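# Sort parcels into matching-colour trays using eight arms

## Task

Move every parcel into the tray whose colour matches it, so that it rests flat on the bottom of that tray.

## Robot and tools

Robots: eight identical i2rt Big YAM arms, arm1 to arm8, each with six revolute joints, a two-finger gripper and a camera on its wrist. Feet (base_link, metres, scene frame): arm1 (-2.151, -0.606, 0.766), arm2 (-0.854, -0.623, 0.797), arm3 (0.435, -0.612, 0.752), arm4 (1.688, -0.612, 0.754), arm5 (2.165, 0.644, 0.790), arm6 (0.850, 0.628, 0.817), arm7 (-0.424, 0.615, 0.799), arm8 (-1.661, 0.655, 0.757). Each foot faces along its own +x, which is turned about z by its listed quaternion. Work surfaces under the arms are at z = 0.720. The hand reaches roughly 1.0 m from the joint1 axis. Arms act independently and do not wait for one another.

Frame: one shared scene frame, metres, origin on the floor, +z up. The hand point lies between the finger pads, about 1 cm short of the tips. Fingers point along the hand's +z; they open and close along its y. Printed hand positions can be off, more so at long reach, and a hand commonly settles a centimetre or more from where it was sent.

Cameras: armN_cam_wrist rides on arm N's wrist (with joints 1 and 6 at zero and the hand level and forward, it sits above the hand looking at the fingertips). cam_arm1 to cam_arm8 are fixed in the room. Images are 672x504 pixels; calibration (K, distortion, T_world_to_cam) was supplied and may be a little off.

move: optional keys arm1 to arm8 and cameras. Each arm key holds an object with any of:
- joints: absolute joint targets by name. joint1_rad -2.879..2.879 (base yaw, positive counter-clockwise from above, 0 = along the foot's facing); joint2_rad 0..3.141 (shoulder, 0 = upper arm pointing back, positive lifts it up then forward); joint3_rad 0..3.019 (elbow, 0 = folded); joint4_rad -1.692..1.57 (hand pitch, positive tilts fingers up); joint5_rad -1.57..1.57 (hand sideways, positive to the arm's right); joint6_rad -2.094..2.094 (hand roll, positive clockwise seen from behind). gripper_m is the absolute fingertip gap in metres, 0..0.093. Done tolerances: ±0.045, 0.14, 0.09, 0.055, 0.03, 0.035 rad and ±0.003 m.
- target: one list of 7 numbers [x, y, z, qw, qx, qy, qz], an absolute hand pose in the scene frame (metres, quaternion w first). The hand travels in a straight line from its current hand_target toward it. When target is given, joints may contain only gripper_m.
- speed: top path speed in m/s, 0.002..0.5, default 0.25; only allowed with target. Rotation is capped at twice that value in rad/s.
Arms left out receive no new command but may keep pushing to earlier targets. All motions in one call start together; all hand paths in a call end together, paced by the slowest. A hand path lasts 0.5 to 10 s; a whole action at most 15 s. Each control step clips the path pose to 100 mm and 20 degrees from the measured hand, then solves damped IK (position favoured). Paths ignore obstacles and other arms, can overshoot speed and lag or wander, especially near full stretch. Joint-to-joint moves can sweep wide because joints move at different rates. cameras: list of camera names, ["all"] or omitted for all, [] for none. A call with no arm keys just returns full state and images.

wait: seconds 0..10 plus optional cameras; commands nothing, returns state and images.

zoom_image: camera name and region [x0, y0, x1, y1] in integer pixels (origin top-left, at most 504x504) of that camera's latest image; the camera must have been in the most recent images.

finished_scene: scene (integer). Closes the scene permanently; the parcels must stay correctly placed without help. Calls after it in the same reply apply to the next scene, whose task appears in the result.

Reading results: each robot's joint_positions, hand, hand_target, Joint velocities ("within noise" when still), joint torques (arm joints only, include gravity; entries 3 and 4 wrap at ±28 N m), gripper_m. The "move" line reports per arm "done" or its worst status. Statuses: off_target (stopped away from target, may still push); time_out (arm stalled; each joint keeps a nearby target and keeps pushing, on_its_own lists which; resend the reported position to relax it); not_followed (a safety check withheld the joints, shown with "joint command not followed" or "pose unreachable"; the arm may keep trying); limit_stop_at_motor_heat (resend the target). "as last shown" marks arms not in the call, their status lines say "not commanded". "held at" in on_its_own is a target, not a reading. The pictures line gives image order; frames may be slightly older than the state. Gripper: closed on nothing reads 0.000-0.002; holding something hard reads up to 0.005 below its width; commanding about 0.005 below first-contact width gives full force (crushes soft items). Release by sending a gap clearly above the reading.

Errors: an unknown key makes a call invalid, but later calls in the reply still run. An out-of-range value gets the call refused, and then later move, wait and finished_scene calls in that reply are skipped; same if a stop interrupts it.

Avoid: arms pressing or hitting each other (the anti-collision check can be late and ignores fingers, gripper housings and wrist cameras); pushing objects out of the work area; drops, releasing a parcel while it moves, slamming and hard pushing. The arm never stops on contact by itself. Sustained load, outstretched poses or pushing at the unreachable heat motors: MOTOR HOT appears at 85 °C and at 100 °C an OVER-TEMPERATURE FAULT drops the arm for 30-60 s or more. Loose objects are sometimes nudged by outside disturbances. The simulation keeps running during thinking, holding the last command.

Each tool is called after "Call:" in YAML: its name, and indented under it one key for each argument.

## Session

Call:
move:
  cameras: ["cam_arm1","cam_arm2","cam_arm3","cam_arm4","cam_arm5","cam_arm6","cam_arm7","cam_arm8"]

Scene clock: 0.00 s.
Joint torques (N m): no reading
Heat: arm1: hottest joint1_rad 32 °C; arm2: hottest joint2_rad 29 °C; arm3: hottest joint1_rad 31 °C; arm4: hottest gripper 32 °C; arm5: hottest joint6_rad 30 °C; arm6: hottest joint2_rad 30 °C; arm7: hottest joint5_rad 29 °C; arm8: hottest joint1_rad 31 °C.
Joint velocities: within noise
arm1.joint_positions: joint1_rad=-0.028 joint2_rad=+0.521 joint3_rad=+1.431 joint4_rad=-1.508 joint5_rad=+0.032 joint6_rad=-0.133 gripper_m=+0.09396
arm1.joint_status: not commanded
arm1.hand: x=-2.0073 y=-0.6778 z=+1.3083 quat_wxyz=(-0.446, -0.145, -0.870, +0.152) (m; scene frame)
arm1.hand_target: x=-2.0101 y=-0.6764 z=+1.3161 quat_wxyz=(-0.454, -0.145, -0.865, +0.155) (m; scene frame)
arm1.hand_status: not commanded
arm2.joint_positions: joint1_rad=+0.020 joint2_rad=+0.528 joint3_rad=+1.425 joint4_rad=-1.340 joint5_rad=+0.175 joint6_rad=+0.036 gripper_m=+0.09396
arm2.joint_status: not commanded
arm2.hand: x=-0.9859 y=-0.4872 z=+1.3715 quat_wxyz=(-0.230, +0.778, -0.324, -0.487) (m; scene frame)
arm2.hand_target: x=-0.9833 y=-0.4891 z=+1.3817 quat_wxyz=(-0.232, +0.772, -0.322, -0.497) (m; scene frame)
arm2.hand_status: not commanded
arm3.joint_positions: joint1_rad=+0.084 joint2_rad=+0.623 joint3_rad=+1.443 joint4_rad=-1.225 joint5_rad=+0.214 joint6_rad=-0.288 gripper_m=+0.09396
arm3.joint_status: not commanded
arm3.hand: x=+0.2458 y=-0.4641 z=+1.3420 quat_wxyz=(-0.302, +0.818, -0.155, -0.465) (m; scene frame)
arm3.hand_target: x=+0.2487 y=-0.4659 z=+1.3553 quat_wxyz=(-0.306, +0.809, -0.155, -0.477) (m; scene frame)
arm3.hand_status: not commanded
arm4.joint_positions: joint1_rad=+0.299 joint2_rad=+0.615 joint3_rad=+1.406 joint4_rad=-1.263 joint5_rad=-0.166 joint6_rad=-0.115 gripper_m=+0.09396
arm4.joint_status: not commanded
arm4.hand: x=+1.7423 y=-0.3720 z=+1.3161 quat_wxyz=(-0.394, +0.570, -0.636, -0.340) (m; scene frame)
arm4.hand_target: x=+1.7413 y=-0.3753 z=+1.3284 quat_wxyz=(-0.404, +0.566, -0.630, -0.346) (m; scene frame)
arm4.hand_status: not commanded
arm5.joint_positions: joint1_rad=-0.422 joint2_rad=+0.625 joint3_rad=+1.427 joint4_rad=-1.371 joint5_rad=+0.120 joint6_rad=-0.097 gripper_m=+0.09396
arm5.joint_status: not commanded
arm5.hand: x=+2.0004 y=+0.7998 z=+1.3402 quat_wxyz=(-0.234, +0.830, -0.279, -0.422) (m; scene frame)
arm5.hand_target: x=+2.0022 y=+0.7982 z=+1.3527 quat_wxyz=(-0.238, +0.823, -0.277, -0.434) (m; scene frame)
arm5.hand_status: not commanded
arm6.joint_positions: joint1_rad=+0.075 joint2_rad=+0.549 joint3_rad=+1.411 joint4_rad=-1.315 joint5_rad=-0.143 joint6_rad=+0.201 gripper_m=+0.09396
arm6.joint_status: not commanded
arm6.hand: x=+1.0364 y=+0.5443 z=+1.3862 quat_wxyz=(-0.531, -0.272, -0.802, +0.030) (m; scene frame)
arm6.hand_target: x=+1.0336 y=+0.5460 z=+1.3993 quat_wxyz=(-0.544, -0.268, -0.794, +0.033) (m; scene frame)
arm6.hand_status: not commanded
arm7.joint_positions: joint1_rad=-0.146 joint2_rad=+0.496 joint3_rad=+1.379 joint4_rad=-1.460 joint5_rad=-0.022 joint6_rad=+0.046 gripper_m=+0.09396
arm7.joint_status: not commanded
arm7.hand: x=-0.3012 y=+0.4957 z=+1.3304 quat_wxyz=(-0.447, -0.351, -0.807, +0.162) (m; scene frame)
arm7.hand_target: x=-0.3031 y=+0.4977 z=+1.3404 quat_wxyz=(-0.457, -0.348, -0.801, +0.166) (m; scene frame)
arm7.hand_status: not commanded
arm8.joint_positions: joint1_rad=-0.237 joint2_rad=+0.447 joint3_rad=+1.428 joint4_rad=-1.458 joint5_rad=-0.190 joint6_rad=-0.420 gripper_m=+0.09396
arm8.joint_status: not commanded
arm8.hand: x=-1.7428 y=+0.5401 z=+1.3190 quat_wxyz=(-0.160, -0.687, -0.503, +0.499) (m; scene frame)
arm8.hand_target: x=-1.7406 y=+0.5420 z=+1.3271 quat_wxyz=(-0.161, -0.682, -0.500, +0.508) (m; scene frame)
arm8.hand_status: not commanded
pictures: cam_arm1, cam_arm2, cam_arm3, cam_arm4, cam_arm5, cam_arm6, cam_arm7, cam_arm8

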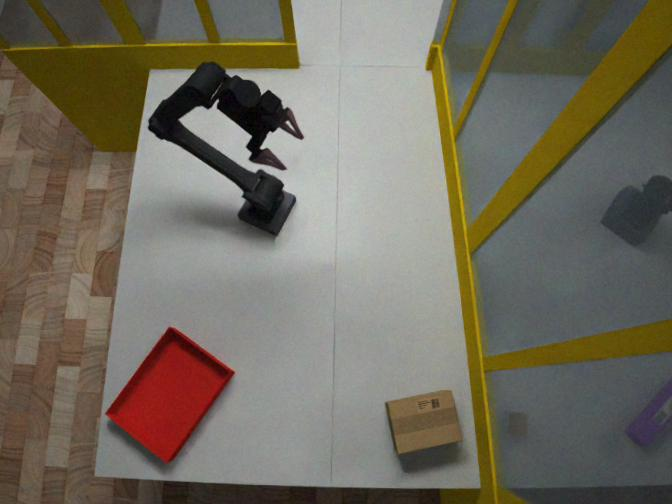

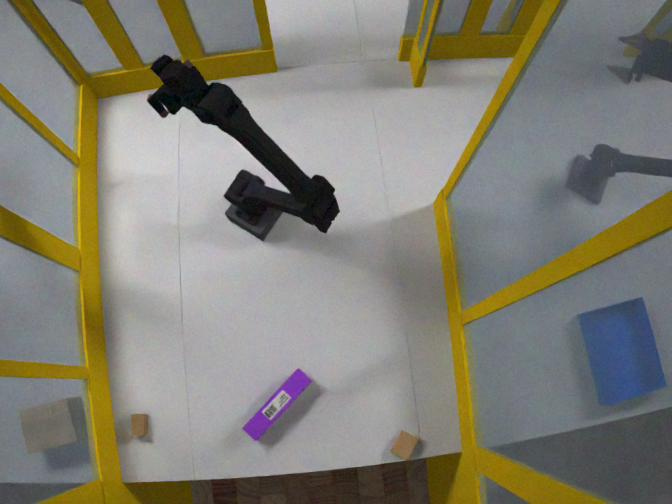

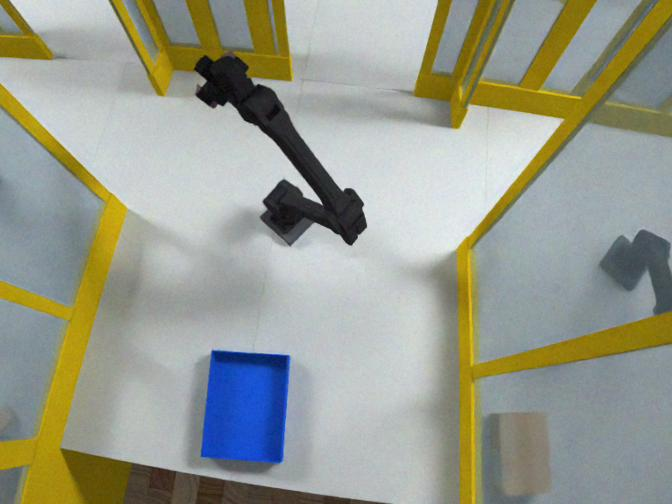

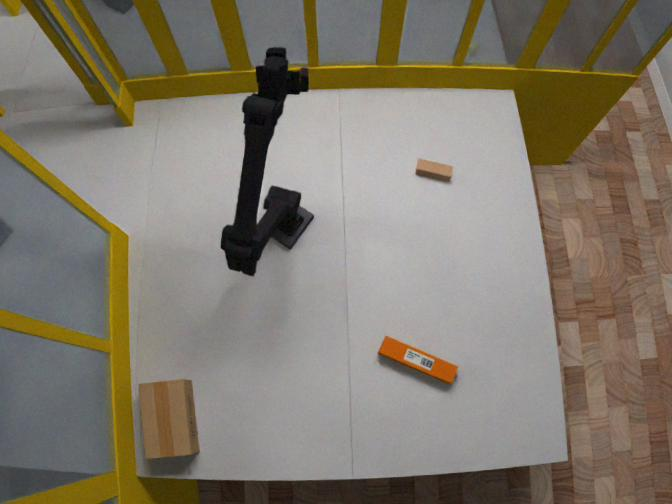

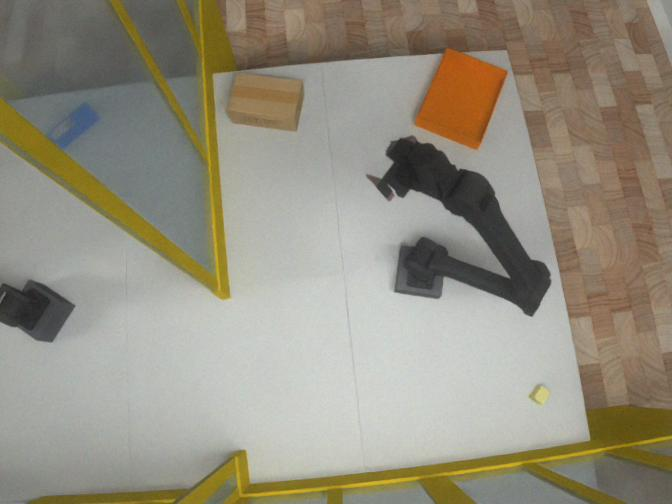

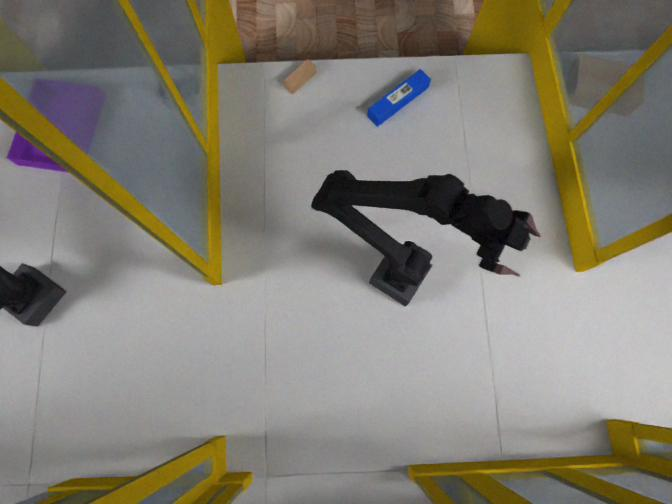

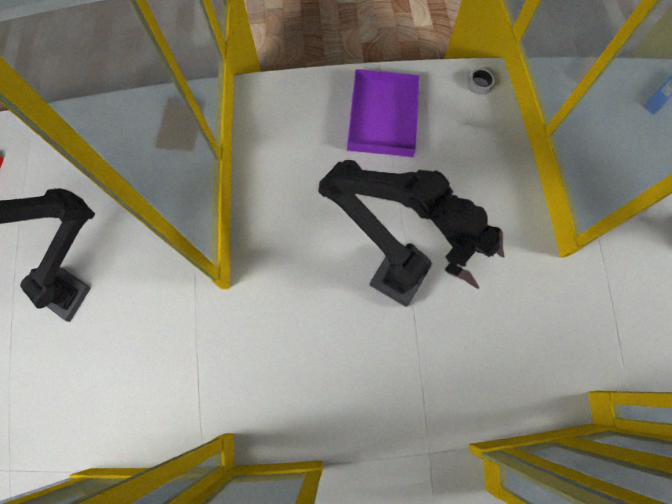

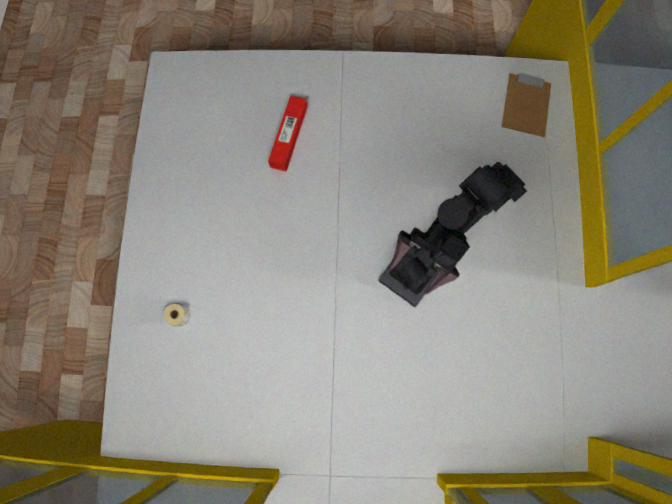

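Call:
move:
  arm8: {"joints":{"joint1_rad":-1.827,"joint6_rad":0.9,"joint5_rad":0}}
  arm2: {"joints":{"joint1_rad":2.255,"joint6_rad":0.87,"joint5_rad":0}}
  arm6: {"joints":{"joint1_rad":2.119,"joint6_rad":0.89,"joint5_rad":0}}
  arm4: {"joints":{"joint1_rad":-1.824,"joint6_rad":-0.45,"joint5_rad":0}}
  cameras: []

Call:
move:
  arm8: {"joints":{"joint2_rad":2.016,"joint3_rad":1.966,"joint4_rad":-1.52}}
  arm2: {"joints":{"joint2_rad":2.016,"joint3_rad":1.966,"joint4_rad":-1.52}}
  arm6: {"joints":{"joint2_rad":2.016,"joint3_rad":1.966,"joint4_rad":-1.52}}
  arm4: {"joints":{"joint2_rad":2.016,"joint3_rad":1.966,"joint4_rad":-1.52}}
  cameras: ["arm8_cam_wrist","arm2_cam_wrist","arm6_cam_wrist","arm4_cam_wrist"]

Scene clock: 119.67 s.
Joint torques (N m): arm1=[1.32 4.25 7.87 1.73 0.09 0.01] | arm2=[0.73 3.72 8.12 2.18 -0.05 0.03] | arm3=[-0.56 0.73 9.95 1.68 -0.05 -0.01] | arm4=[-1.44 2.37 10.8 1.96 -0.08 0] | arm5=[-0.85 3.14 7.41 1.85 -0.12 -0.06] | arm6=[0.03 3.66 9.11 1.72 0.13 -0.08] | arm7=[-0.26 2.32 9.78 1.46 -0.08 0.11] | arm8=[1.2 6.24 8.53 1.4 0 -0.02]
Heat: arm1: hottest joint1_rad 31 °C; arm2: hottest joint3_rad 33 °C; arm3: hottest joint1_rad 30 °C; arm4: hottest joint3_rad 41 °C; arm5: hottest joint3_rad 34 °C; arm6: hottest joint3_rad 31 °C; arm7: hottest joint3_rad 38 °C; arm8: hottest joint1_rad 30 °C.
move: arm2 done; arm4 done; arm6 done; arm8 done
Joint velocities: within noise
arm1, arm3, arm5, arm7: as last shown
arm2.joint_positions: joint1_rad=+2.248 joint2_rad=+0.528 joint3_rad=+1.425 joint4_rad=-1.340 joint5_rad=+0.002 joint6_rad=+0.855 gripper_m=+0.09398
arm2.joint_status: all done
arm2.hand: x=-0.8516 y=-0.8131 z=+1.3700 quat_wxyz=(+0.501, +0.790, +0.302, -0.184) (m; scene frame)
arm2.hand_target: x=-0.8500 y=-0.8100 z=+1.3802 quat_wxyz=(+0.513, +0.784, +0.297, -0.181) (m; scene frame)
arm2.hand_status: not commanded
arm4.joint_positions: joint1_rad=-1.808 joint2_rad=+0.615 joint3_rad=+1.406 joint4_rad=-1.263 joint5_rad=+0.000 joint6_rad=-0.441 gripper_m=+0.09398
arm4.joint_status: all done
arm4.hand: x=+1.8509 y=-0.7870 z=+1.3178 quat_wxyz=(-0.412, -0.172, -0.835, +0.321) (m; scene frame)
arm4.hand_target: x=+1.8458 y=-0.7867 z=+1.3301 quat_wxyz=(-0.417, -0.173, -0.828, +0.333) (m; scene frame)
arm4.hand_status: not commanded
arm6.joint_positions: joint1_rad=+2.110 joint2_rad=+0.549 joint3_rad=+1.411 joint4_rad=-1.315 joint5_rad=-0.002 joint6_rad=+0.881 gripper_m=+0.09398
arm6.joint_status: all done
arm6.hand: x=+0.8667 y=+0.8318 z=+1.3855 quat_wxyz=(-0.198, +0.255, -0.808, -0.492) (m; scene frame)
arm6.hand_target: x=+0.8649 y=+0.8287 z=+1.3986 quat_wxyz=(-0.199, +0.253, -0.801, -0.506) (m; scene frame)
arm6.hand_status: not commanded
arm8.joint_positions: joint1_rad=-1.819 joint2_rad=+0.447 joint3_rad=+1.428 joint4_rad=-1.458 joint5_rad=-0.002 joint6_rad=+0.892 gripper_m=+0.09400
arm8.joint_status: all done
arm8.hand: x=-1.7534 y=+0.7620 z=+1.3173 quat_wxyz=(-0.011, -0.549, +0.655, +0.519) (m; scene frame)
arm8.hand_target: x=-1.7504 y=+0.7608 z=+1.3255 quat_wxyz=(-0.010, -0.540, +0.655, +0.529) (m; scene frame)
arm8.hand_status: not commanded
pictures: none
No camera images: "cameras" was empty.

Scene clock: 121.83 s.
Joint torques (N m): arm1=[1.44 4.84 7.97 1.73 0.1 0.02] | arm2=[0.79 -23.41 10.15 0.09 -0.01 0.08] | arm3=[-0.56 0.73 9.98 1.72 -0.06 -0.01] | arm4=[-1.79 -18.73 12.66 -0.27 -0.09 -0.03] | arm5=[-0.85 3.25 7.47 1.78 -0.1 -0.06] | arm6=[0.09 -18.49 10.77 -0.27 0.16 -0.02] | arm7=[-0.26 2.2 9.8 1.44 -0.08 0.11] | arm8=[1.38 -21.48 11.54 -0.58 0.03 0.04]
Heat: arm1: hottest joint1_rad 31 °C; arm2: hottest joint3_rad 33 °C; arm3: hottest joint1_rad 30 °C; arm4: hottest joint3_rad 41 °C; arm5: hottest joint3_rad 34 °C; arm6: hottest joint3_rad 31 °C; arm7: hottest joint3_rad 38 °C; arm8: hottest joint1_rad 30 °C.
move: arm2 done; arm4 done; arm6 done; arm8 done
Joint velocities: within noise
arm1, arm3, arm5, arm7: as last shown
arm2.joint_positions: joint1_rad=+2.248 joint2_rad=+2.019 joint3_rad=+1.940 joint4_rad=-1.510 joint5_rad=+0.002 joint6_rad=+0.856 gripper_m=+0.09398
arm2.joint_status: all done
arm2.hand: x=-0.8444 y=-1.2466 z=+0.9635 quat_wxyz=(-0.009, +0.934, +0.358, +0.002) (m; scene frame)
arm2.hand_target: x=-0.8399 y=-1.2508 z=+0.9748 quat_wxyz=(+0.000, +0.935, +0.354, +0.000) (m; scene frame)
arm2.hand_status: not commanded
arm4.joint_positions: joint1_rad=-1.809 joint2_rad=+2.028 joint3_rad=+1.936 joint4_rad=-1.510 joint5_rad=+0.000 joint6_rad=-0.442 gripper_m=+0.09398
arm4.joint_status: all done
arm4.hand: x=+2.0971 y=-1.0807 z=+0.9130 quat_wxyz=(+0.017, -0.206, -0.978, -0.003) (m; scene frame)
arm4.hand_target: x=+2.0934 y=-1.0908 z=+0.9317 quat_wxyz=(+0.004, -0.209, -0.978, +0.006) (m; scene frame)
arm4.hand_status: not commanded
arm6.joint_positions: joint1_rad=+2.110 joint2_rad=+2.045 joint3_rad=+1.936 joint4_rad=-1.511 joint5_rad=-0.001 joint6_rad=+0.883 gripper_m=+0.09398
arm6.joint_status: all done
arm6.hand: x=+0.8995 y=+1.2491 z=+0.9663 quat_wxyz=(+0.010, +0.300, -0.954, +0.022) (m; scene frame)
arm6.hand_target: x=+0.8945 y=+1.2546 z=+0.9951 quat_wxyz=(+0.000, +0.301, -0.954, +0.000) (m; scene frame)
arm6.hand_status: not commanded
arm8.joint_positions: joint1_rad=-1.819 joint2_rad=+2.030 joint3_rad=+1.944 joint4_rad=-1.511 joint5_rad=-0.002 joint6_rad=+0.892 gripper_m=+0.09401
arm8.joint_status: all done
arm8.hand: x=-2.0709 y=+1.1266 z=+0.9184 quat_wxyz=(-0.001, -0.642, +0.767, -0.014) (m; scene frame)
arm8.hand_target: x=-2.0694 y=+1.1325 z=+0.9352 quat_wxyz=(+0.000, -0.636, +0.771, +0.000) (m; scene frame)
arm8.hand_status: not commanded
pictures: arm2_cam_wrist, arm4_cam_wrist, arm6_cam_wrist, arm8_cam_wrist
camera_calibration:
arm2_cam_wrist: T_world_to_cam=[[-0.664157, 0.747085, 0.0275695, 0.342749], [0.613319, 0.523411, 0.591507, 0.604923], [0.427475, 0.409762, -0.805829, 1.76877], [0, 0, 0, 1]] pos_world=[-0.899477, -1.29746, 1.05806]
arm4_cam_wrist: T_world_to_cam=[[-0.389861, -0.920797, 0.0118635, -0.190974], [-0.727568, 0.315895, 0.608979, 1.31586], [-0.564494, 0.228786, -0.793098, 2.28003], [0, 0, 0, 1]] pos_world=[2.16999, -1.11316, 1.00922]
arm6_cam_wrist: T_world_to_cam=[[0.577984, -0.814892, 0.0434158, 0.454586], [-0.666758, -0.440903, 0.600865, 0.575724], [-0.470498, -0.376238, -0.798171, 1.78883], [0, 0, 0, 1]] pos_world=[0.962765, 1.2973, 1.06212]
arm8_cam_wrist: T_world_to_cam=[[0.983468, -0.18084, 0.00937234, 2.23282], [-0.149393, -0.781025, 0.606368, 0.0179072], [-0.102335, -0.597743, -0.795129, 1.31224], [0, 0, 0, 1]] pos_world=[-2.05895, 1.20215, 1.01161]

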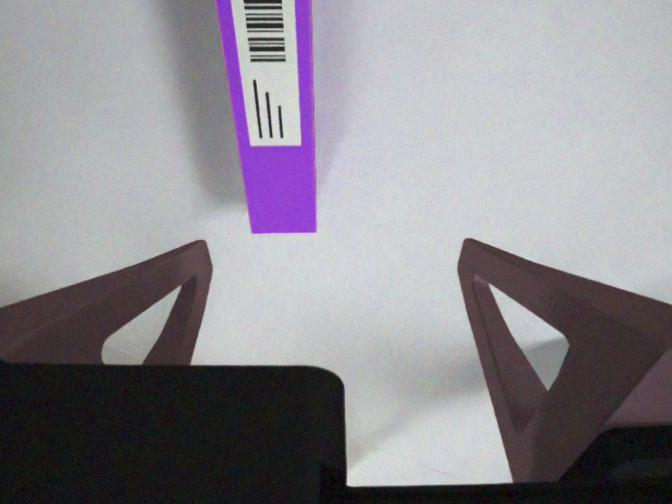

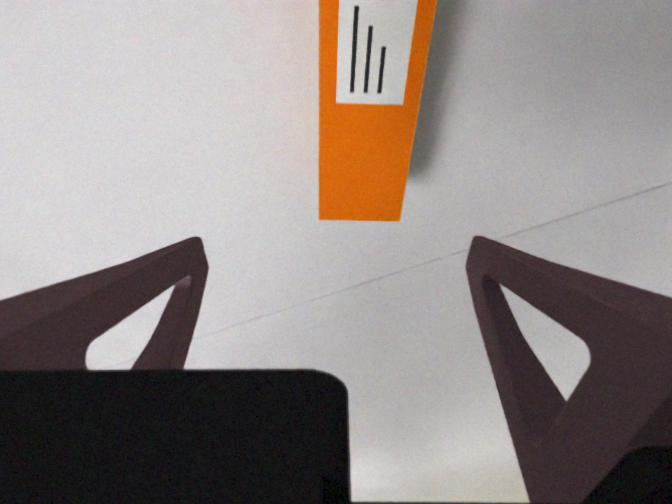

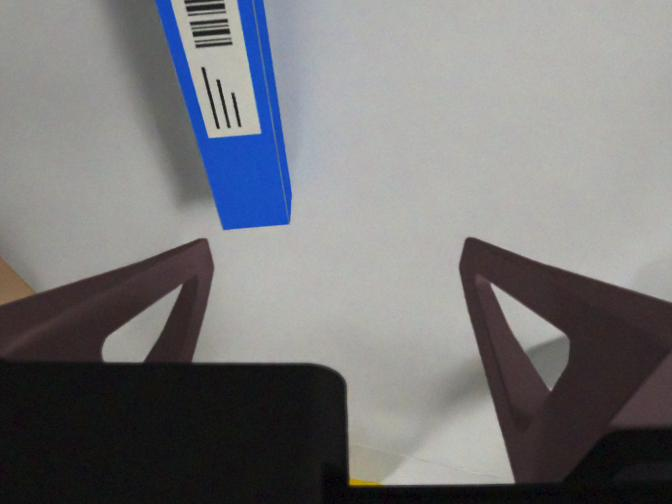

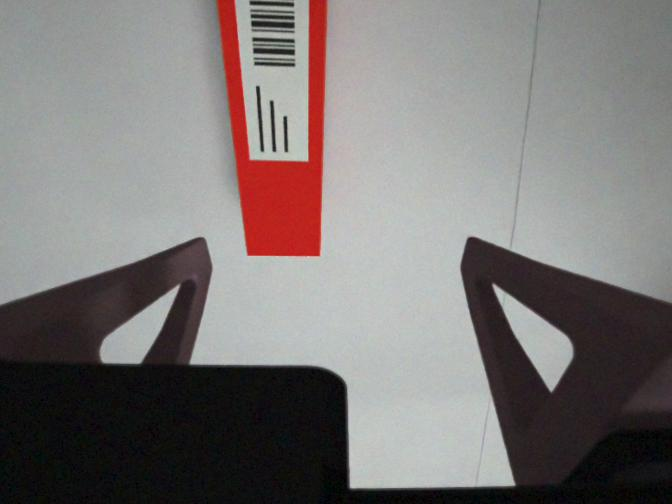

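Call:
move:
  arm8: {"target":[-2.101,1.156,0.85,0,-0.6225,0.7826,0]}
  arm2: {"target":[-0.832,-1.29,0.85,0,0.937,0.35,0]}
  arm6: {"target":[0.884,1.335,0.86,0,-0.317,0.948,0]}
  arm4: {"target":[2.145,-1.132,0.85,0,0.208,0.978,0]}
  cameras: ["arm8_cam_wrist","arm2_cam_wrist","arm6_cam_wrist","arm4_cam_wrist","cam_arm6"]

Scene clock: 159.60 s.
Joint torques (N m): arm1=[1.08 4.84 7.9 1.77 0.09 0.04] | arm2=[0.67 -25.58 9.33 0.88 -0.03 0.09] | arm3=[-0.56 0.79 9.96 1.72 -0.06 -0.01] | arm4=[-0.32 -18.84 14.99 0.1 -0.19 0.09] | arm5=[-0.73 3.08 7.32 1.8 -0.11 -0.07] | arm6=[0.15 -18.78 12.56 0.02 0.16 -0.12] | arm7=[-0.32 2.43 9.78 1.47 -0.06 0.11] | arm8=[2.37 -21.54 13 0.17 0.05 0.03]
Heat: arm1: hottest joint1_rad 31 °C; arm2: hottest joint3_rad 35 °C; arm3: hottest joint1_rad 30 °C; arm4: hottest joint3_rad 42 °C; arm5: hottest joint3_rad 34 °C; arm6: hottest joint3_rad 35 °C; arm7: hottest joint3_rad 39 °C; arm8: hottest joint2_rad 33 °C.
move: arm2 off_target; arm4 off_target; arm6 off_target; arm8 off_target
Joint velocities: within noise
arm1, arm3, arm5, arm7: as last shown
arm2.joint_positions: joint1_rad=+2.259 joint2_rad=+2.198 joint3_rad=+1.912 joint4_rad=-1.320 joint5_rad=+0.002 joint6_rad=+0.875 gripper_m=+0.09398
arm2.joint_status: not commanded
arm2.hand: x=-0.8367 y=-1.2794 z=+0.8402 quat_wxyz=(-0.018, +0.935, +0.354, +0.005) (m; scene frame)
arm2.hand_target: x=-0.8321 y=-1.2897 z=+0.8503 quat_wxyz=(+0.000, +0.937, +0.350, +0.000) (m; scene frame)
arm2.hand_status: off_target (0.015 m and 2.2 deg from the pose sent, 0.122 m and 1.4 deg at the start)
arm4.joint_positions: joint1_rad=-1.809 joint2_rad=+2.230 joint3_rad=+2.080 joint4_rad=-1.461 joint5_rad=-0.013 joint6_rad=-0.442 gripper_m=+0.09398
arm4.joint_status: not commanded
arm4.hand: x=+2.1323 y=-1.1196 z=+0.8389 quat_wxyz=(+0.017, -0.206, -0.978, -0.012) (m; scene frame)
arm4.hand_target: x=+2.1444 y=-1.1312 z=+0.8504 quat_wxyz=(-0.001, -0.208, -0.978, +0.000) (m; scene frame)
arm4.hand_status: off_target (0.021 m and 2.4 deg from the pose sent, 0.094 m and 2.0 deg at the start)
arm6.joint_positions: joint1_rad=+2.133 joint2_rad=+2.326 joint3_rad=+2.083 joint4_rad=-1.383 joint5_rad=-0.001 joint6_rad=+0.883 gripper_m=+0.09398
arm6.joint_status: not commanded
arm6.hand: x=+0.8889 y=+1.3152 z=+0.8391 quat_wxyz=(+0.011, +0.311, -0.950, +0.026) (m; scene frame)
arm6.hand_target: x=+0.8838 y=+1.3336 z=+0.8606 quat_wxyz=(+0.000, +0.317, -0.948, +0.000) (m; scene frame)
arm6.hand_status: off_target (0.029 m and 3.3 deg from the pose sent, 0.138 m and 3.5 deg at the start)
arm8.joint_positions: joint1_rad=-1.819 joint2_rad=+2.154 joint3_rad=+1.944 joint4_rad=-1.402 joint5_rad=-0.002 joint6_rad=+0.940 gripper_m=+0.09401
arm8.joint_status: not commanded
arm8.hand: x=-2.0880 y=+1.1462 z=+0.8410 quat_wxyz=(+0.000, -0.623, +0.782, -0.021) (m; scene frame)
arm8.hand_target: x=-2.1006 y=+1.1554 z=+0.8503 quat_wxyz=(+0.000, -0.623, +0.783, +0.000) (m; scene frame)
arm8.hand_status: off_target (0.019 m and 2.4 deg from the pose sent, 0.080 m and 3.3 deg at the start)
pictures: arm2_cam_wrist, arm4_cam_wrist, arm6_cam_wrist, arm8_cam_wrist, cam_arm6
camera_calibration:
arm2_cam_wrist: T_world_to_cam=[[-0.658122, 0.751714, 0.0424421, 0.374258], [0.618005, 0.507144, 0.600729, 0.665571], [0.430052, 0.421583, -0.798326, 1.69049], [0, 0, 0, 1]] pos_world=[-0.892016, -1.33155, 0.933847]
arm4_cam_wrist: T_world_to_cam=[[-0.390458, -0.92061, -0.00447894, -0.196954], [-0.729562, 0.306454, 0.611412, 1.39057], [-0.5615, 0.241998, -0.791299, 2.25686], [0, 0, 0, 1]] pos_world=[2.20483, -1.15362, 0.934757]
arm6_cam_wrist: T_world_to_cam=[[0.596501, -0.801153, 0.0483844, 0.481397], [-0.656274, -0.452151, 0.604039, 0.677047], [-0.462051, -0.392063, -0.795485, 1.71817], [0, 0, 0, 1]] pos_world=[0.951054, 1.36543, 0.934519]
arm8_cam_wrist: T_world_to_cam=[[0.97349, -0.227695, 0.0217084, 2.27641], [-0.193026, -0.766916, 0.61203, -0.034475], [-0.122708, -0.599995, -0.790537, 1.21685], [0, 0, 0, 1]] pos_world=[-2.0734, 1.22199, 0.933649]

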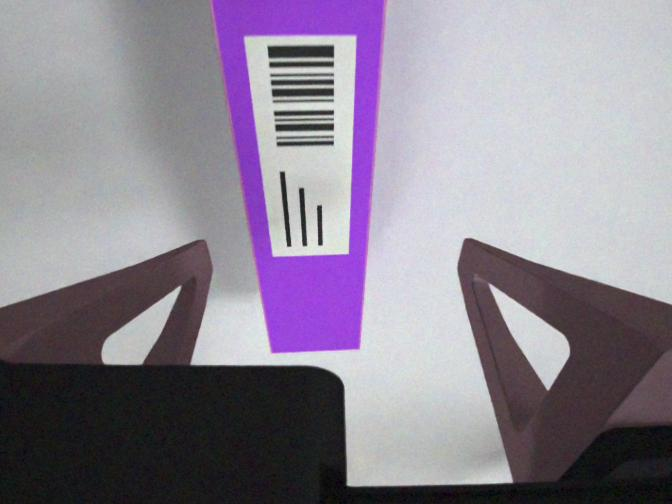

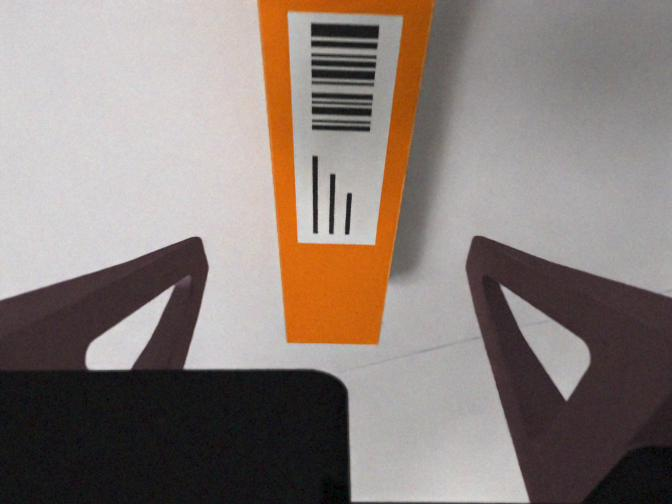

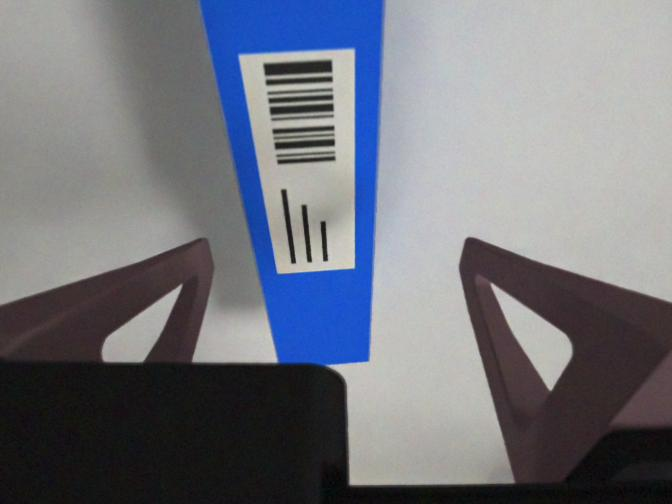

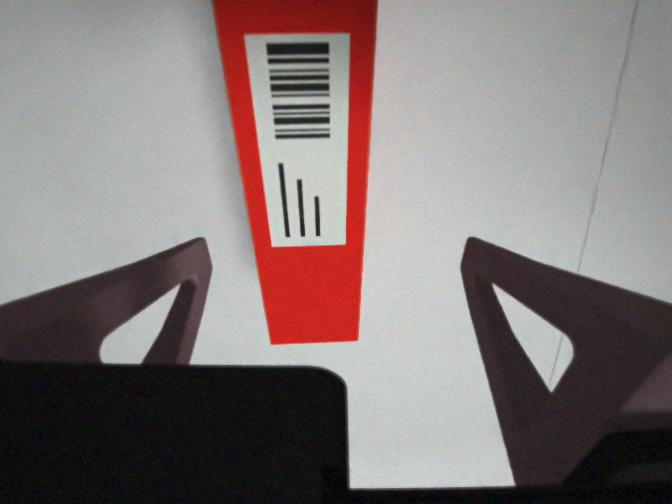

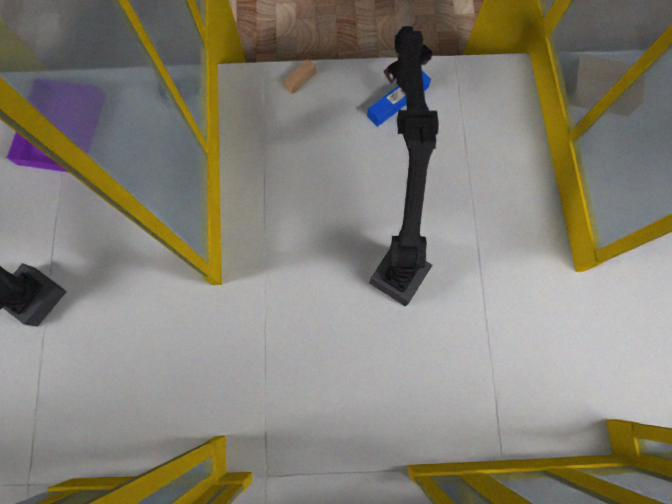

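Call:
move:
  arm8: {"target":[-2.114,1.166,0.758,0,-0.6225,0.7826,0],"speed":0.15}
  arm2: {"target":[-0.824,-1.298,0.758,0,0.937,0.35,0],"speed":0.15}
  arm6: {"target":[0.877,1.345,0.77,0,-0.317,0.948,0],"speed":0.15}
  arm4: {"target":[2.155,-1.137,0.76,0,0.208,0.978,0],"speed":0.15}
  cameras: ["arm8_cam_wrist","arm2_cam_wrist","arm6_cam_wrist","arm4_cam_wrist"]

Call:
move:
  arm8: {"joints":{"gripper_m":0.04}}
  arm2: {"joints":{"gripper_m":0.04}}
  arm6: {"joints":{"gripper_m":0.04}}
  arm4: {"joints":{"gripper_m":0.04}}
  cameras: []

Scene clock: 188.80 s.
Joint torques (N m): arm1=[1.55 4.37 8.02 1.69 0.09 0.02] | arm2=[0.67 -25.82 7.86 0.88 -0.02 0.09] | arm3=[-0.56 0.73 9.96 1.72 -0.06 -0.01] | arm4=[0.38 -19.43 10.29 0.72 -0.18 0.12] | arm5=[-1.2 3.25 7.34 1.78 -0.08 -0.06] | arm6=[0.15 -19.25 10.09 0.47 0.15 -0.03] | arm7=[-0.44 2.37 9.78 1.44 -0.08 0.11] | arm8=[2.2 -21.77 9.94 0.24 0.09 0.04]
Heat: arm1: hottest joint1_rad 31 °C; arm2: hottest joint2_rad 38 °C; arm3: hottest joint1_rad 30 °C; arm4: hottest joint3_rad 48 °C; arm5: hottest joint3_rad 34 °C; arm6: hottest joint3_rad 35 °C; arm7: hottest joint3_rad 39 °C; arm8: hottest joint2_rad 38 °C.
move: arm2 done; arm4 off_target; arm6 off_target; arm8 done
Joint velocities: within noise
arm1, arm3, arm5, arm7: as last shown
arm2.joint_positions: joint1_rad=+2.272 joint2_rad=+2.310 joint3_rad=+1.879 joint4_rad=-1.158 joint5_rad=+0.002 joint6_rad=+0.886 gripper_m=+0.09398
arm2.joint_status: not commanded
arm2.hand: x=-0.8281 y=-1.2922 z=+0.7562 quat_wxyz=(-0.009, +0.935, +0.354, +0.002) (m; scene frame)
arm2.hand_target: x=-0.8239 y=-1.2979 z=+0.7582 quat_wxyz=(+0.000, +0.937, +0.350, +0.000) (m; scene frame)
arm2.hand_status: done (0.007 m and 1.2 deg from the pose sent, 0.085 m and 2.2 deg at the start)
arm4.joint_positions: joint1_rad=-1.809 joint2_rad=+2.324 joint3_rad=+2.069 joint4_rad=-1.313 joint5_rad=-0.013 joint6_rad=-0.437 gripper_m=+0.09398
arm4.joint_status: not commanded
arm4.hand: x=+2.1481 y=-1.1395 z=+0.7710 quat_wxyz=(+0.000, -0.208, -0.978, +0.001) (m; scene frame)
arm4.hand_target: x=+2.1547 y=-1.1367 z=+0.7601 quat_wxyz=(+0.000, -0.208, -0.978, +0.000) (m; scene frame)
arm4.hand_status: off_target (0.013 m and 0.2 deg from the pose sent, 0.084 m and 2.4 deg at the start)
arm6.joint_positions: joint1_rad=+2.142 joint2_rad=+2.441 joint3_rad=+2.083 joint4_rad=-1.253 joint5_rad=-0.001 joint6_rad=+0.883 gripper_m=+0.09398
arm6.joint_status: not commanded
arm6.hand: x=+0.8830 y=+1.3306 z=+0.7606 quat_wxyz=(+0.008, +0.315, -0.949, +0.018) (m; scene frame)
arm6.hand_target: x=+0.8769 y=+1.3445 z=+0.7704 quat_wxyz=(+0.000, +0.317, -0.948, +0.000) (m; scene frame)
arm6.hand_status: off_target (0.018 m and 2.3 deg from the pose sent, 0.076 m and 3.3 deg at the start)
arm8.joint_positions: joint1_rad=-1.816 joint2_rad=+2.269 joint3_rad=+1.944 joint4_rad=-1.248 joint5_rad=-0.002 joint6_rad=+0.945 gripper_m=+0.09401
arm8.joint_status: not commanded
arm8.hand: x=-2.1084 y=+1.1656 z=+0.7658 quat_wxyz=(-0.001, -0.623, +0.782, -0.002) (m; scene frame)
arm8.hand_target: x=-2.1138 y=+1.1660 z=+0.7581 quat_wxyz=(+0.000, -0.622, +0.783, +0.000) (m; scene frame)
arm8.hand_status: done (0.010 m and 0.3 deg from the pose sent, 0.089 m and 2.4 deg at the start)
pictures: arm2_cam_wrist, arm4_cam_wrist, arm6_cam_wrist, arm8_cam_wrist
camera_calibration:
arm2_cam_wrist: T_world_to_cam=[[-0.658713, 0.751856, 0.0284526, 0.403333], [0.617423, 0.518549, 0.591521, 0.738499], [0.429984, 0.40721, -0.805788, 1.61216], [0, 0, 0, 1]] pos_world=[-0.883489, -1.34268, 0.850744]
arm4_cam_wrist: T_world_to_cam=[[-0.394902, -0.918612, 0.0143188, -0.212045], [-0.744711, 0.329193, 0.58055, 1.53198], [-0.538014, 0.218597, -0.814099, 2.15734], [0, 0, 0, 1]] pos_world=[2.21782, -1.17069, 0.869934]
arm6_cam_wrist: T_world_to_cam=[[0.604079, -0.796106, 0.0360926, 0.496997], [-0.652378, -0.467993, 0.596142, 0.751202], [-0.457702, -0.383663, -0.802067, 1.64907], [0, 0, 0, 1]] pos_world=[0.944625, 1.37991, 0.856905]
arm8_cam_wrist: T_world_to_cam=[[0.973467, -0.22864, -0.00921701, 2.32704], [-0.178544, -0.784136, 0.594351, 0.0866671], [-0.14312, -0.576935, -0.804153, 1.10703], [0, 0, 0, 1]] pos_world=[-2.09138, 1.2387, 0.86016]

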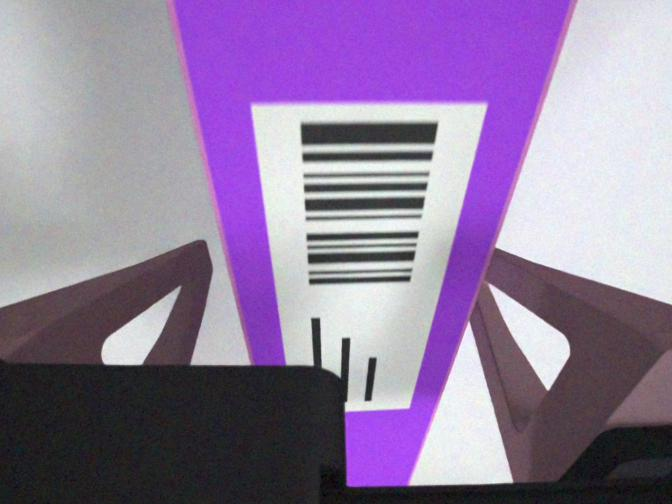

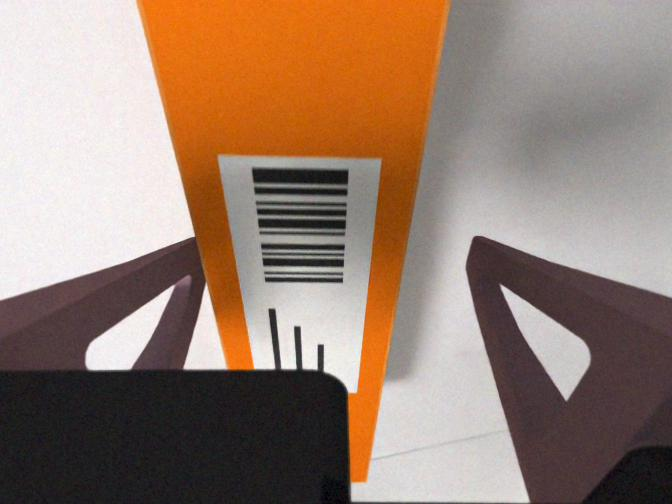

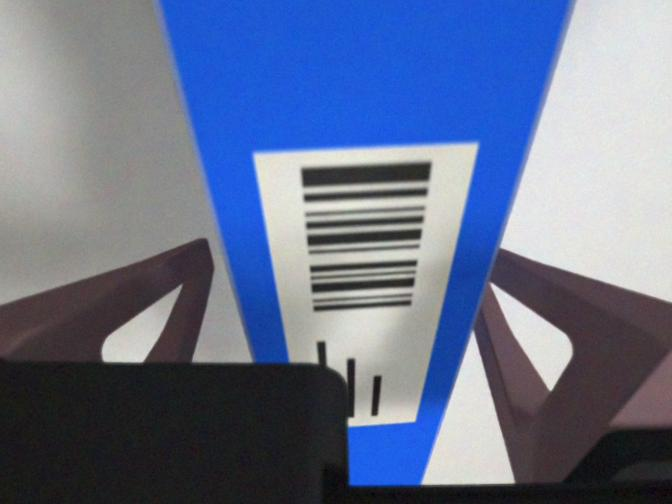

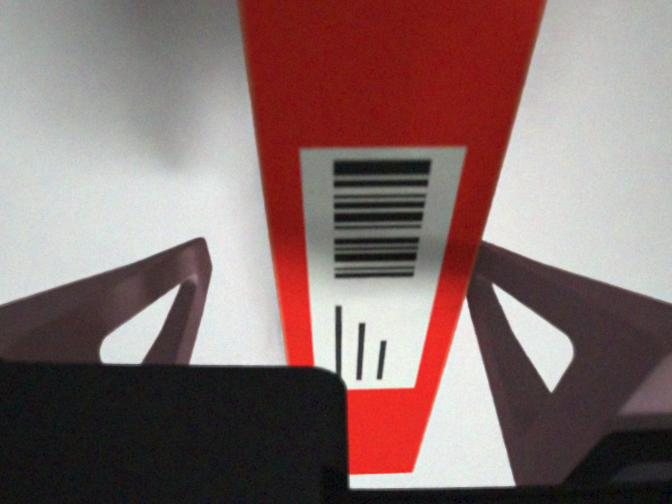

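Scene clock: 189.50 s.
Joint torques (N m): arm1=[1.2 4.95 7.83 1.68 0.06 0] | arm2=[0.67 -25.82 7.95 0.85 0.03 0.09] | arm3=[-0.67 0.85 9.96 1.69 -0.06 -0.01] | arm4=[0.38 -19.43 10.3 0.72 -0.15 0.11] | arm5=[-0.85 3.72 7.49 1.81 -0.09 -0.03] | arm6=[0.15 -19.14 10.07 0.4 0.13 -0.02] | arm7=[-0.26 2.32 9.78 1.5 -0.08 0.11] | arm8=[2.55 -21.95 9.81 0.12 0.05 0.03]
Heat: arm1: hottest joint1_rad 31 °C; arm2: hottest joint2_rad 38 °C; arm3: hottest joint1_rad 30 °C; arm4: hottest joint3_rad 48 °C; arm5: hottest joint3_rad 34 °C; arm6: hottest joint3_rad 35 °C; arm7: hottest joint3_rad 39 °C; arm8: hottest joint2_rad 38 °C.
move: arm2 off_target; arm4 off_target; arm6 off_target; arm8 off_target
Joint velocities: within noise
arm1, arm3, arm5, arm7: as last shown
arm2.joint_positions: joint1_rad=+2.272 joint2_rad=+2.310 joint3_rad=+1.879 joint4_rad=-1.157 joint5_rad=+0.000 joint6_rad=+0.887 gripper_m=+0.05897
arm2.joint_status: gripper_m off_target (ended at +0.05900, target +0.04000)
arm2.hand: x=-0.8279 y=-1.2925 z=+0.7562 quat_wxyz=(-0.008, +0.935, +0.354, +0.002) (m; scene frame)
arm2.hand_target: x=-0.8239 y=-1.2980 z=+0.7582 quat_wxyz=(+0.000, +0.937, +0.350, +0.000) (m; scene frame)
arm2.hand_status: not commanded
arm4.joint_positions: joint1_rad=-1.809 joint2_rad=+2.324 joint3_rad=+2.069 joint4_rad=-1.312 joint5_rad=-0.014 joint6_rad=-0.436 gripper_m=+0.05943
arm4.joint_status: gripper_m off_target (ended at +0.05945, target +0.04000)
arm4.hand: x=+2.1483 y=-1.1394 z=+0.7710 quat_wxyz=(+0.000, -0.209, -0.978, +0.001) (m; scene frame)
arm4.hand_target: x=+2.1548 y=-1.1368 z=+0.7601 quat_wxyz=(+0.000, -0.208, -0.978, +0.000) (m; scene frame)
arm4.hand_status: not commanded
arm6.joint_positions: joint1_rad=+2.142 joint2_rad=+2.441 joint3_rad=+2.083 joint4_rad=-1.251 joint5_rad=-0.001 joint6_rad=+0.883 gripper_m=+0.06016
arm6.joint_status: gripper_m off_target (ended at +0.06019, target +0.04000)
arm6.hand: x=+0.8831 y=+1.3310 z=+0.7606 quat_wxyz=(+0.007, +0.315, -0.949, +0.018) (m; scene frame)
arm6.hand_target: x=+0.8769 y=+1.3445 z=+0.7704 quat_wxyz=(+0.000, +0.317, -0.948, +0.000) (m; scene frame)
arm6.hand_status: not commanded
arm8.joint_positions: joint1_rad=-1.816 joint2_rad=+2.269 joint3_rad=+1.944 joint4_rad=-1.247 joint5_rad=-0.002 joint6_rad=+0.946 gripper_m=+0.05992
arm8.joint_status: gripper_m off_target (ended at +0.05995, target +0.04000)
arm8.hand: x=-2.1084 y=+1.1657 z=+0.7658 quat_wxyz=(-0.001, -0.623, +0.782, -0.001) (m; scene frame)
arm8.hand_target: x=-2.1138 y=+1.1659 z=+0.7581 quat_wxyz=(+0.000, -0.622, +0.783, +0.000) (m; scene frame)
arm8.hand_status: not commanded
pictures: none
No camera images: "cameras" was empty.

Call:
move:
  arm8: {"target":[-2.1,1.15,0.9,0,-0.6225,0.7826,0],"speed":0.25}
  arm2: {"target":[-0.824,-1.28,0.9,0,0.937,0.35,0],"speed":0.25}
  arm6: {"target":[0.877,1.32,0.91,0,-0.317,0.948,0],"speed":0.25}
  arm4: {"target":[2.145,-1.12,0.91,0,0.208,0.978,0],"speed":0.25}
  cameras: []

Call:
move:
  arm8: {"joints":{"joint2_rad":1.489,"joint3_rad":1.401,"joint4_rad":-1.483,"joint6_rad":0}}
  arm2: {"joints":{"joint2_rad":1.489,"joint3_rad":1.401,"joint4_rad":-1.483,"joint6_rad":0}}
  arm6: {"joints":{"joint2_rad":1.489,"joint3_rad":1.401,"joint4_rad":-1.483,"joint6_rad":0}}
  arm4: {"joints":{"joint2_rad":1.489,"joint3_rad":1.401,"joint4_rad":-1.483,"joint6_rad":0}}
  cameras: ["cam_arm2","cam_arm4","cam_arm6","cam_arm8"]

Scene clock: 224.03 s.
Joint torques (N m): arm1=[1.14 5.07 7.82 1.68 0.11 0.01] | arm2=[0.73 -24.29 11.48 0.1 0.02 0.09] | arm3=[-0.62 0.85 9.94 1.66 -0.05 -0.01] | arm4=[0.62 -19.14 15.09 -0.31 -0.15 0.11] | arm5=[-0.56 3.14 7.38 1.81 -0.1 -0.04] | arm6=[0.09 -19.43 11.95 -0.29 0.13 -0.04] | arm7=[-0.32 2.32 9.8 1.43 -0.08 0.11] | arm8=[2.32 -21.6 13.82 -0.7 0.02 0.04]
Heat: arm1: hottest joint3_rad 32 °C; arm2: hottest joint2_rad 41 °C; arm3: hottest joint1_rad 30 °C; arm4: hottest joint3_rad 45 °C; arm5: hottest joint3_rad 35 °C; arm6: hottest joint2_rad 39 °C; arm7: hottest joint3_rad 40 °C; arm8: hottest joint2_rad 36 °C.
move: arm2 off_target; arm4 off_target; arm6 off_target; arm8 off_target
Joint velocities: within noise
arm1, arm3, arm5, arm7: as last shown
arm2.joint_positions: joint1_rad=+2.272 joint2_rad=+2.128 joint3_rad=+1.910 joint4_rad=-1.385 joint5_rad=+0.000 joint6_rad=+0.887 gripper_m=+0.05897
arm2.joint_status: not commanded
arm2.hand: x=-0.8288 y=-1.2673 z=+0.8845 quat_wxyz=(-0.016, +0.935, +0.354, +0.005) (m; scene frame)
arm2.hand_target: x=-0.8239 y=-1.2793 z=+0.9001 quat_wxyz=(+0.000, +0.937, +0.350, +0.000) (m; scene frame)
arm2.hand_status: off_target (0.021 m and 1.9 deg from the pose sent, 0.145 m and 1.2 deg at the start)
arm4.joint_positions: joint1_rad=-1.809 joint2_rad=+2.194 joint3_rad=+2.161 joint4_rad=-1.576 joint5_rad=-0.015 joint6_rad=-0.434 gripper_m=+0.05943
arm4.joint_status: not commanded
arm4.hand: x=+2.1299 y=-1.1153 z=+0.8934 quat_wxyz=(+0.016, -0.210, -0.978, -0.011) (m; scene frame)
arm4.hand_target: x=+2.1442 y=-1.1191 z=+0.9100 quat_wxyz=(-0.001, -0.208, -0.978, +0.000) (m; scene frame)
arm4.hand_status: off_target (0.023 m and 2.2 deg from the pose sent, 0.140 m and 0.2 deg at the start)
arm6.joint_positions: joint1_rad=+2.142 joint2_rad=+2.261 joint3_rad=+2.083 joint4_rad=-1.443 joint5_rad=-0.001 joint6_rad=+0.883 gripper_m=+0.06016
arm6.joint_status: not commanded
arm6.hand: x=+0.8820 y=+1.3064 z=+0.8833 quat_wxyz=(+0.009, +0.315, -0.949, +0.023) (m; scene frame)
arm6.hand_target: x=+0.8770 y=+1.3189 z=+0.9102 quat_wxyz=(+0.000, +0.317, -0.948, +0.000) (m; scene frame)
arm6.hand_status: off_target (0.030 m and 2.9 deg from the pose sent, 0.150 m and 2.2 deg at the start)
arm8.joint_positions: joint1_rad=-1.815 joint2_rad=+2.125 joint3_rad=+2.007 joint4_rad=-1.487 joint5_rad=+0.000 joint6_rad=+0.946 gripper_m=+0.05992
arm8.joint_status: not commanded
arm8.hand: x=-2.0892 y=+1.1438 z=+0.8828 quat_wxyz=(+0.000, -0.623, +0.782, -0.018) (m; scene frame)
arm8.hand_target: x=-2.0995 y=+1.1493 z=+0.9002 quat_wxyz=(+0.000, -0.623, +0.783, +0.000) (m; scene frame)
arm8.hand_status: off_target (0.021 m and 2.1 deg from the pose sent, 0.135 m and 0.2 deg at the start)
pictures: none
No camera images: "cameras" was empty.

Scene clock: 226.00 s.
Joint torques (N m): arm1=[1.03 4.48 7.86 1.69 0.11 0.01] | arm2=[0.73 -13.92 8.17 0.34 -0.05 -0.21] | arm3=[-0.62 0.91 9.96 1.7 -0.07 -0.01] | arm4=[0.79 -10.23 10.24 0.62 -0.11 0.12] | arm5=[-0.91 2.96 7.38 1.78 -0.11 -0.05] | arm6=[0.09 -9.88 8.91 -0.02 0.07 -0.17] | arm7=[-0.38 2.26 9.78 1.46 -0.08 0.11] | arm8=[2.32 -11.16 9.48 -0.03 -0.06 -0.12]
Heat: arm1: hottest joint3_rad 32 °C; arm2: hottest joint2_rad 40 °C; arm3: hottest joint1_rad 30 °C; arm4: hottest joint3_rad 45 °C; arm5: hottest joint3_rad 35 °C; arm6: hottest joint2_rad 38 °C; arm7: hottest joint3_rad 40 °C; arm8: hottest joint2_rad 36 °C.
move: arm2 done; arm4 done; arm6 done; arm8 done
Joint velocities: within noise
arm1, arm3, arm5, arm7: as last shown
arm2.joint_positions: joint1_rad=+2.272 joint2_rad=+1.484 joint3_rad=+1.401 joint4_rad=-1.477 joint5_rad=+0.000 joint6_rad=+0.015 gripper_m=+0.05899
arm2.joint_status: all done
arm2.hand: x=-0.8370 y=-1.0629 z=+1.0328 quat_wxyz=(+0.003, +0.698, +0.716, -0.003) (m; scene frame)
arm2.hand_target: x=-0.8340 y=-1.0617 z=+1.0309 quat_wxyz=(+0.000, +0.690, +0.723, +0.001) (m; scene frame)
arm2.hand_status: not commanded
arm4.joint_positions: joint1_rad=-1.809 joint2_rad=+1.485 joint3_rad=+1.401 joint4_rad=-1.493 joint5_rad=-0.015 joint6_rad=-0.009 gripper_m=+0.05942
arm4.joint_status: all done
arm4.hand: x=+1.9778 y=-0.9376 z=+0.9893 quat_wxyz=(+0.003, -0.411, -0.912, -0.001) (m; scene frame)
arm4.hand_target: x=+1.9836 y=-0.9362 z=+0.9876 quat_wxyz=(+0.000, -0.410, -0.912, +0.000) (m; scene frame)
arm4.hand_status: not commanded
arm6.joint_positions: joint1_rad=+2.142 joint2_rad=+1.496 joint3_rad=+1.394 joint4_rad=-1.478 joint5_rad=-0.001 joint6_rad=+0.009 gripper_m=+0.06012
arm6.joint_status: all done
arm6.hand: x=+0.8710 y=+1.0668 z=+1.0460 quat_wxyz=(+0.003, +0.687, -0.726, +0.003) (m; scene frame)
arm6.hand_target: x=+0.8675 y=+1.0670 z=+1.0512 quat_wxyz=(+0.000, +0.694, -0.720, +0.000) (m; scene frame)
arm6.hand_status: not commanded
arm8.joint_positions: joint1_rad=-1.815 joint2_rad=+1.479 joint3_rad=+1.402 joint4_rad=-1.486 joint5_rad=+0.000 joint6_rad=+0.008 gripper_m=+0.05992
arm8.joint_status: all done
arm8.hand: x=-1.9494 y=+0.9846 z=+0.9957 quat_wxyz=(+0.001, -0.909, +0.416, +0.003) (m; scene frame)
arm8.hand_target: x=-1.9524 y=+0.9839 z=+0.9911 quat_wxyz=(+0.000, -0.912, +0.409, +0.000) (m; scene frame)
arm8.hand_status: not commanded
pictures: cam_arm2, cam_arm4, cam_arm6, cam_arm8

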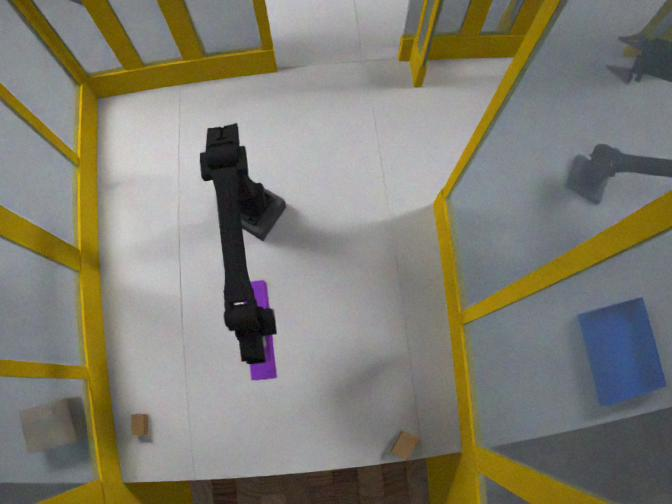

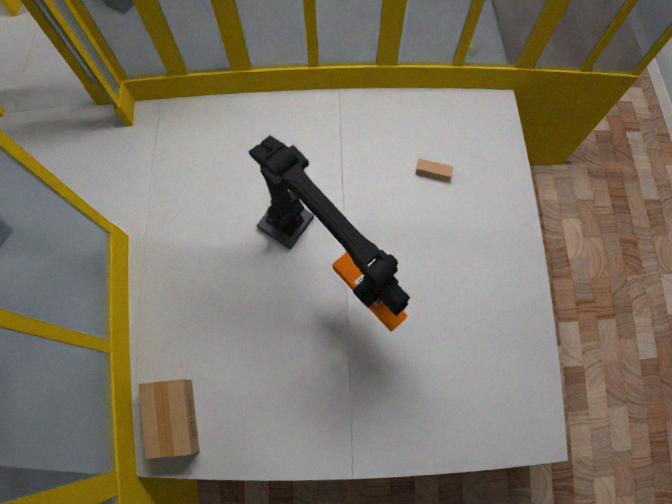

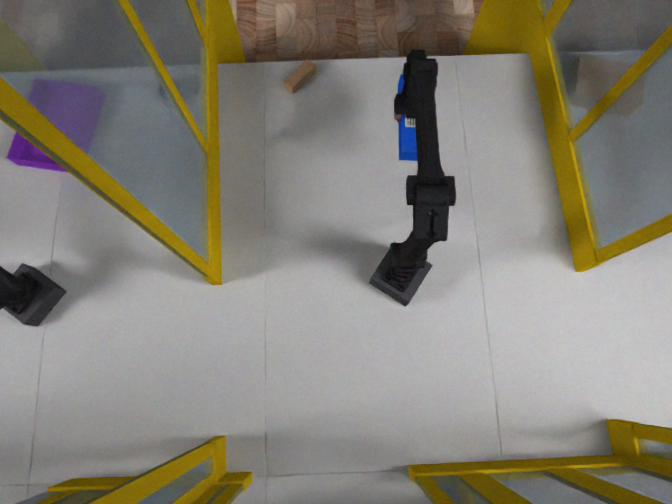

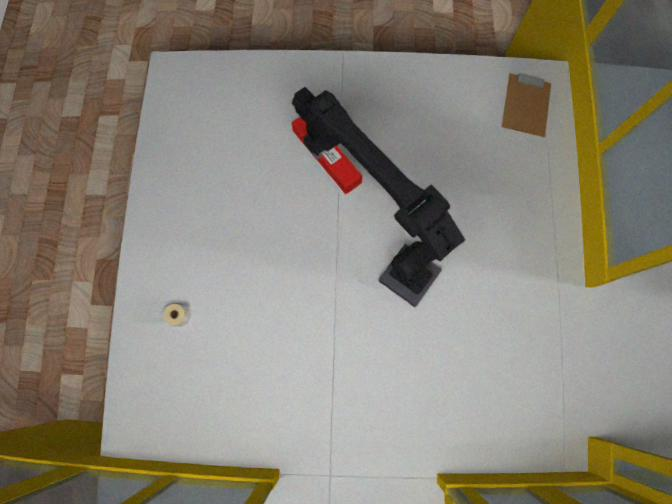

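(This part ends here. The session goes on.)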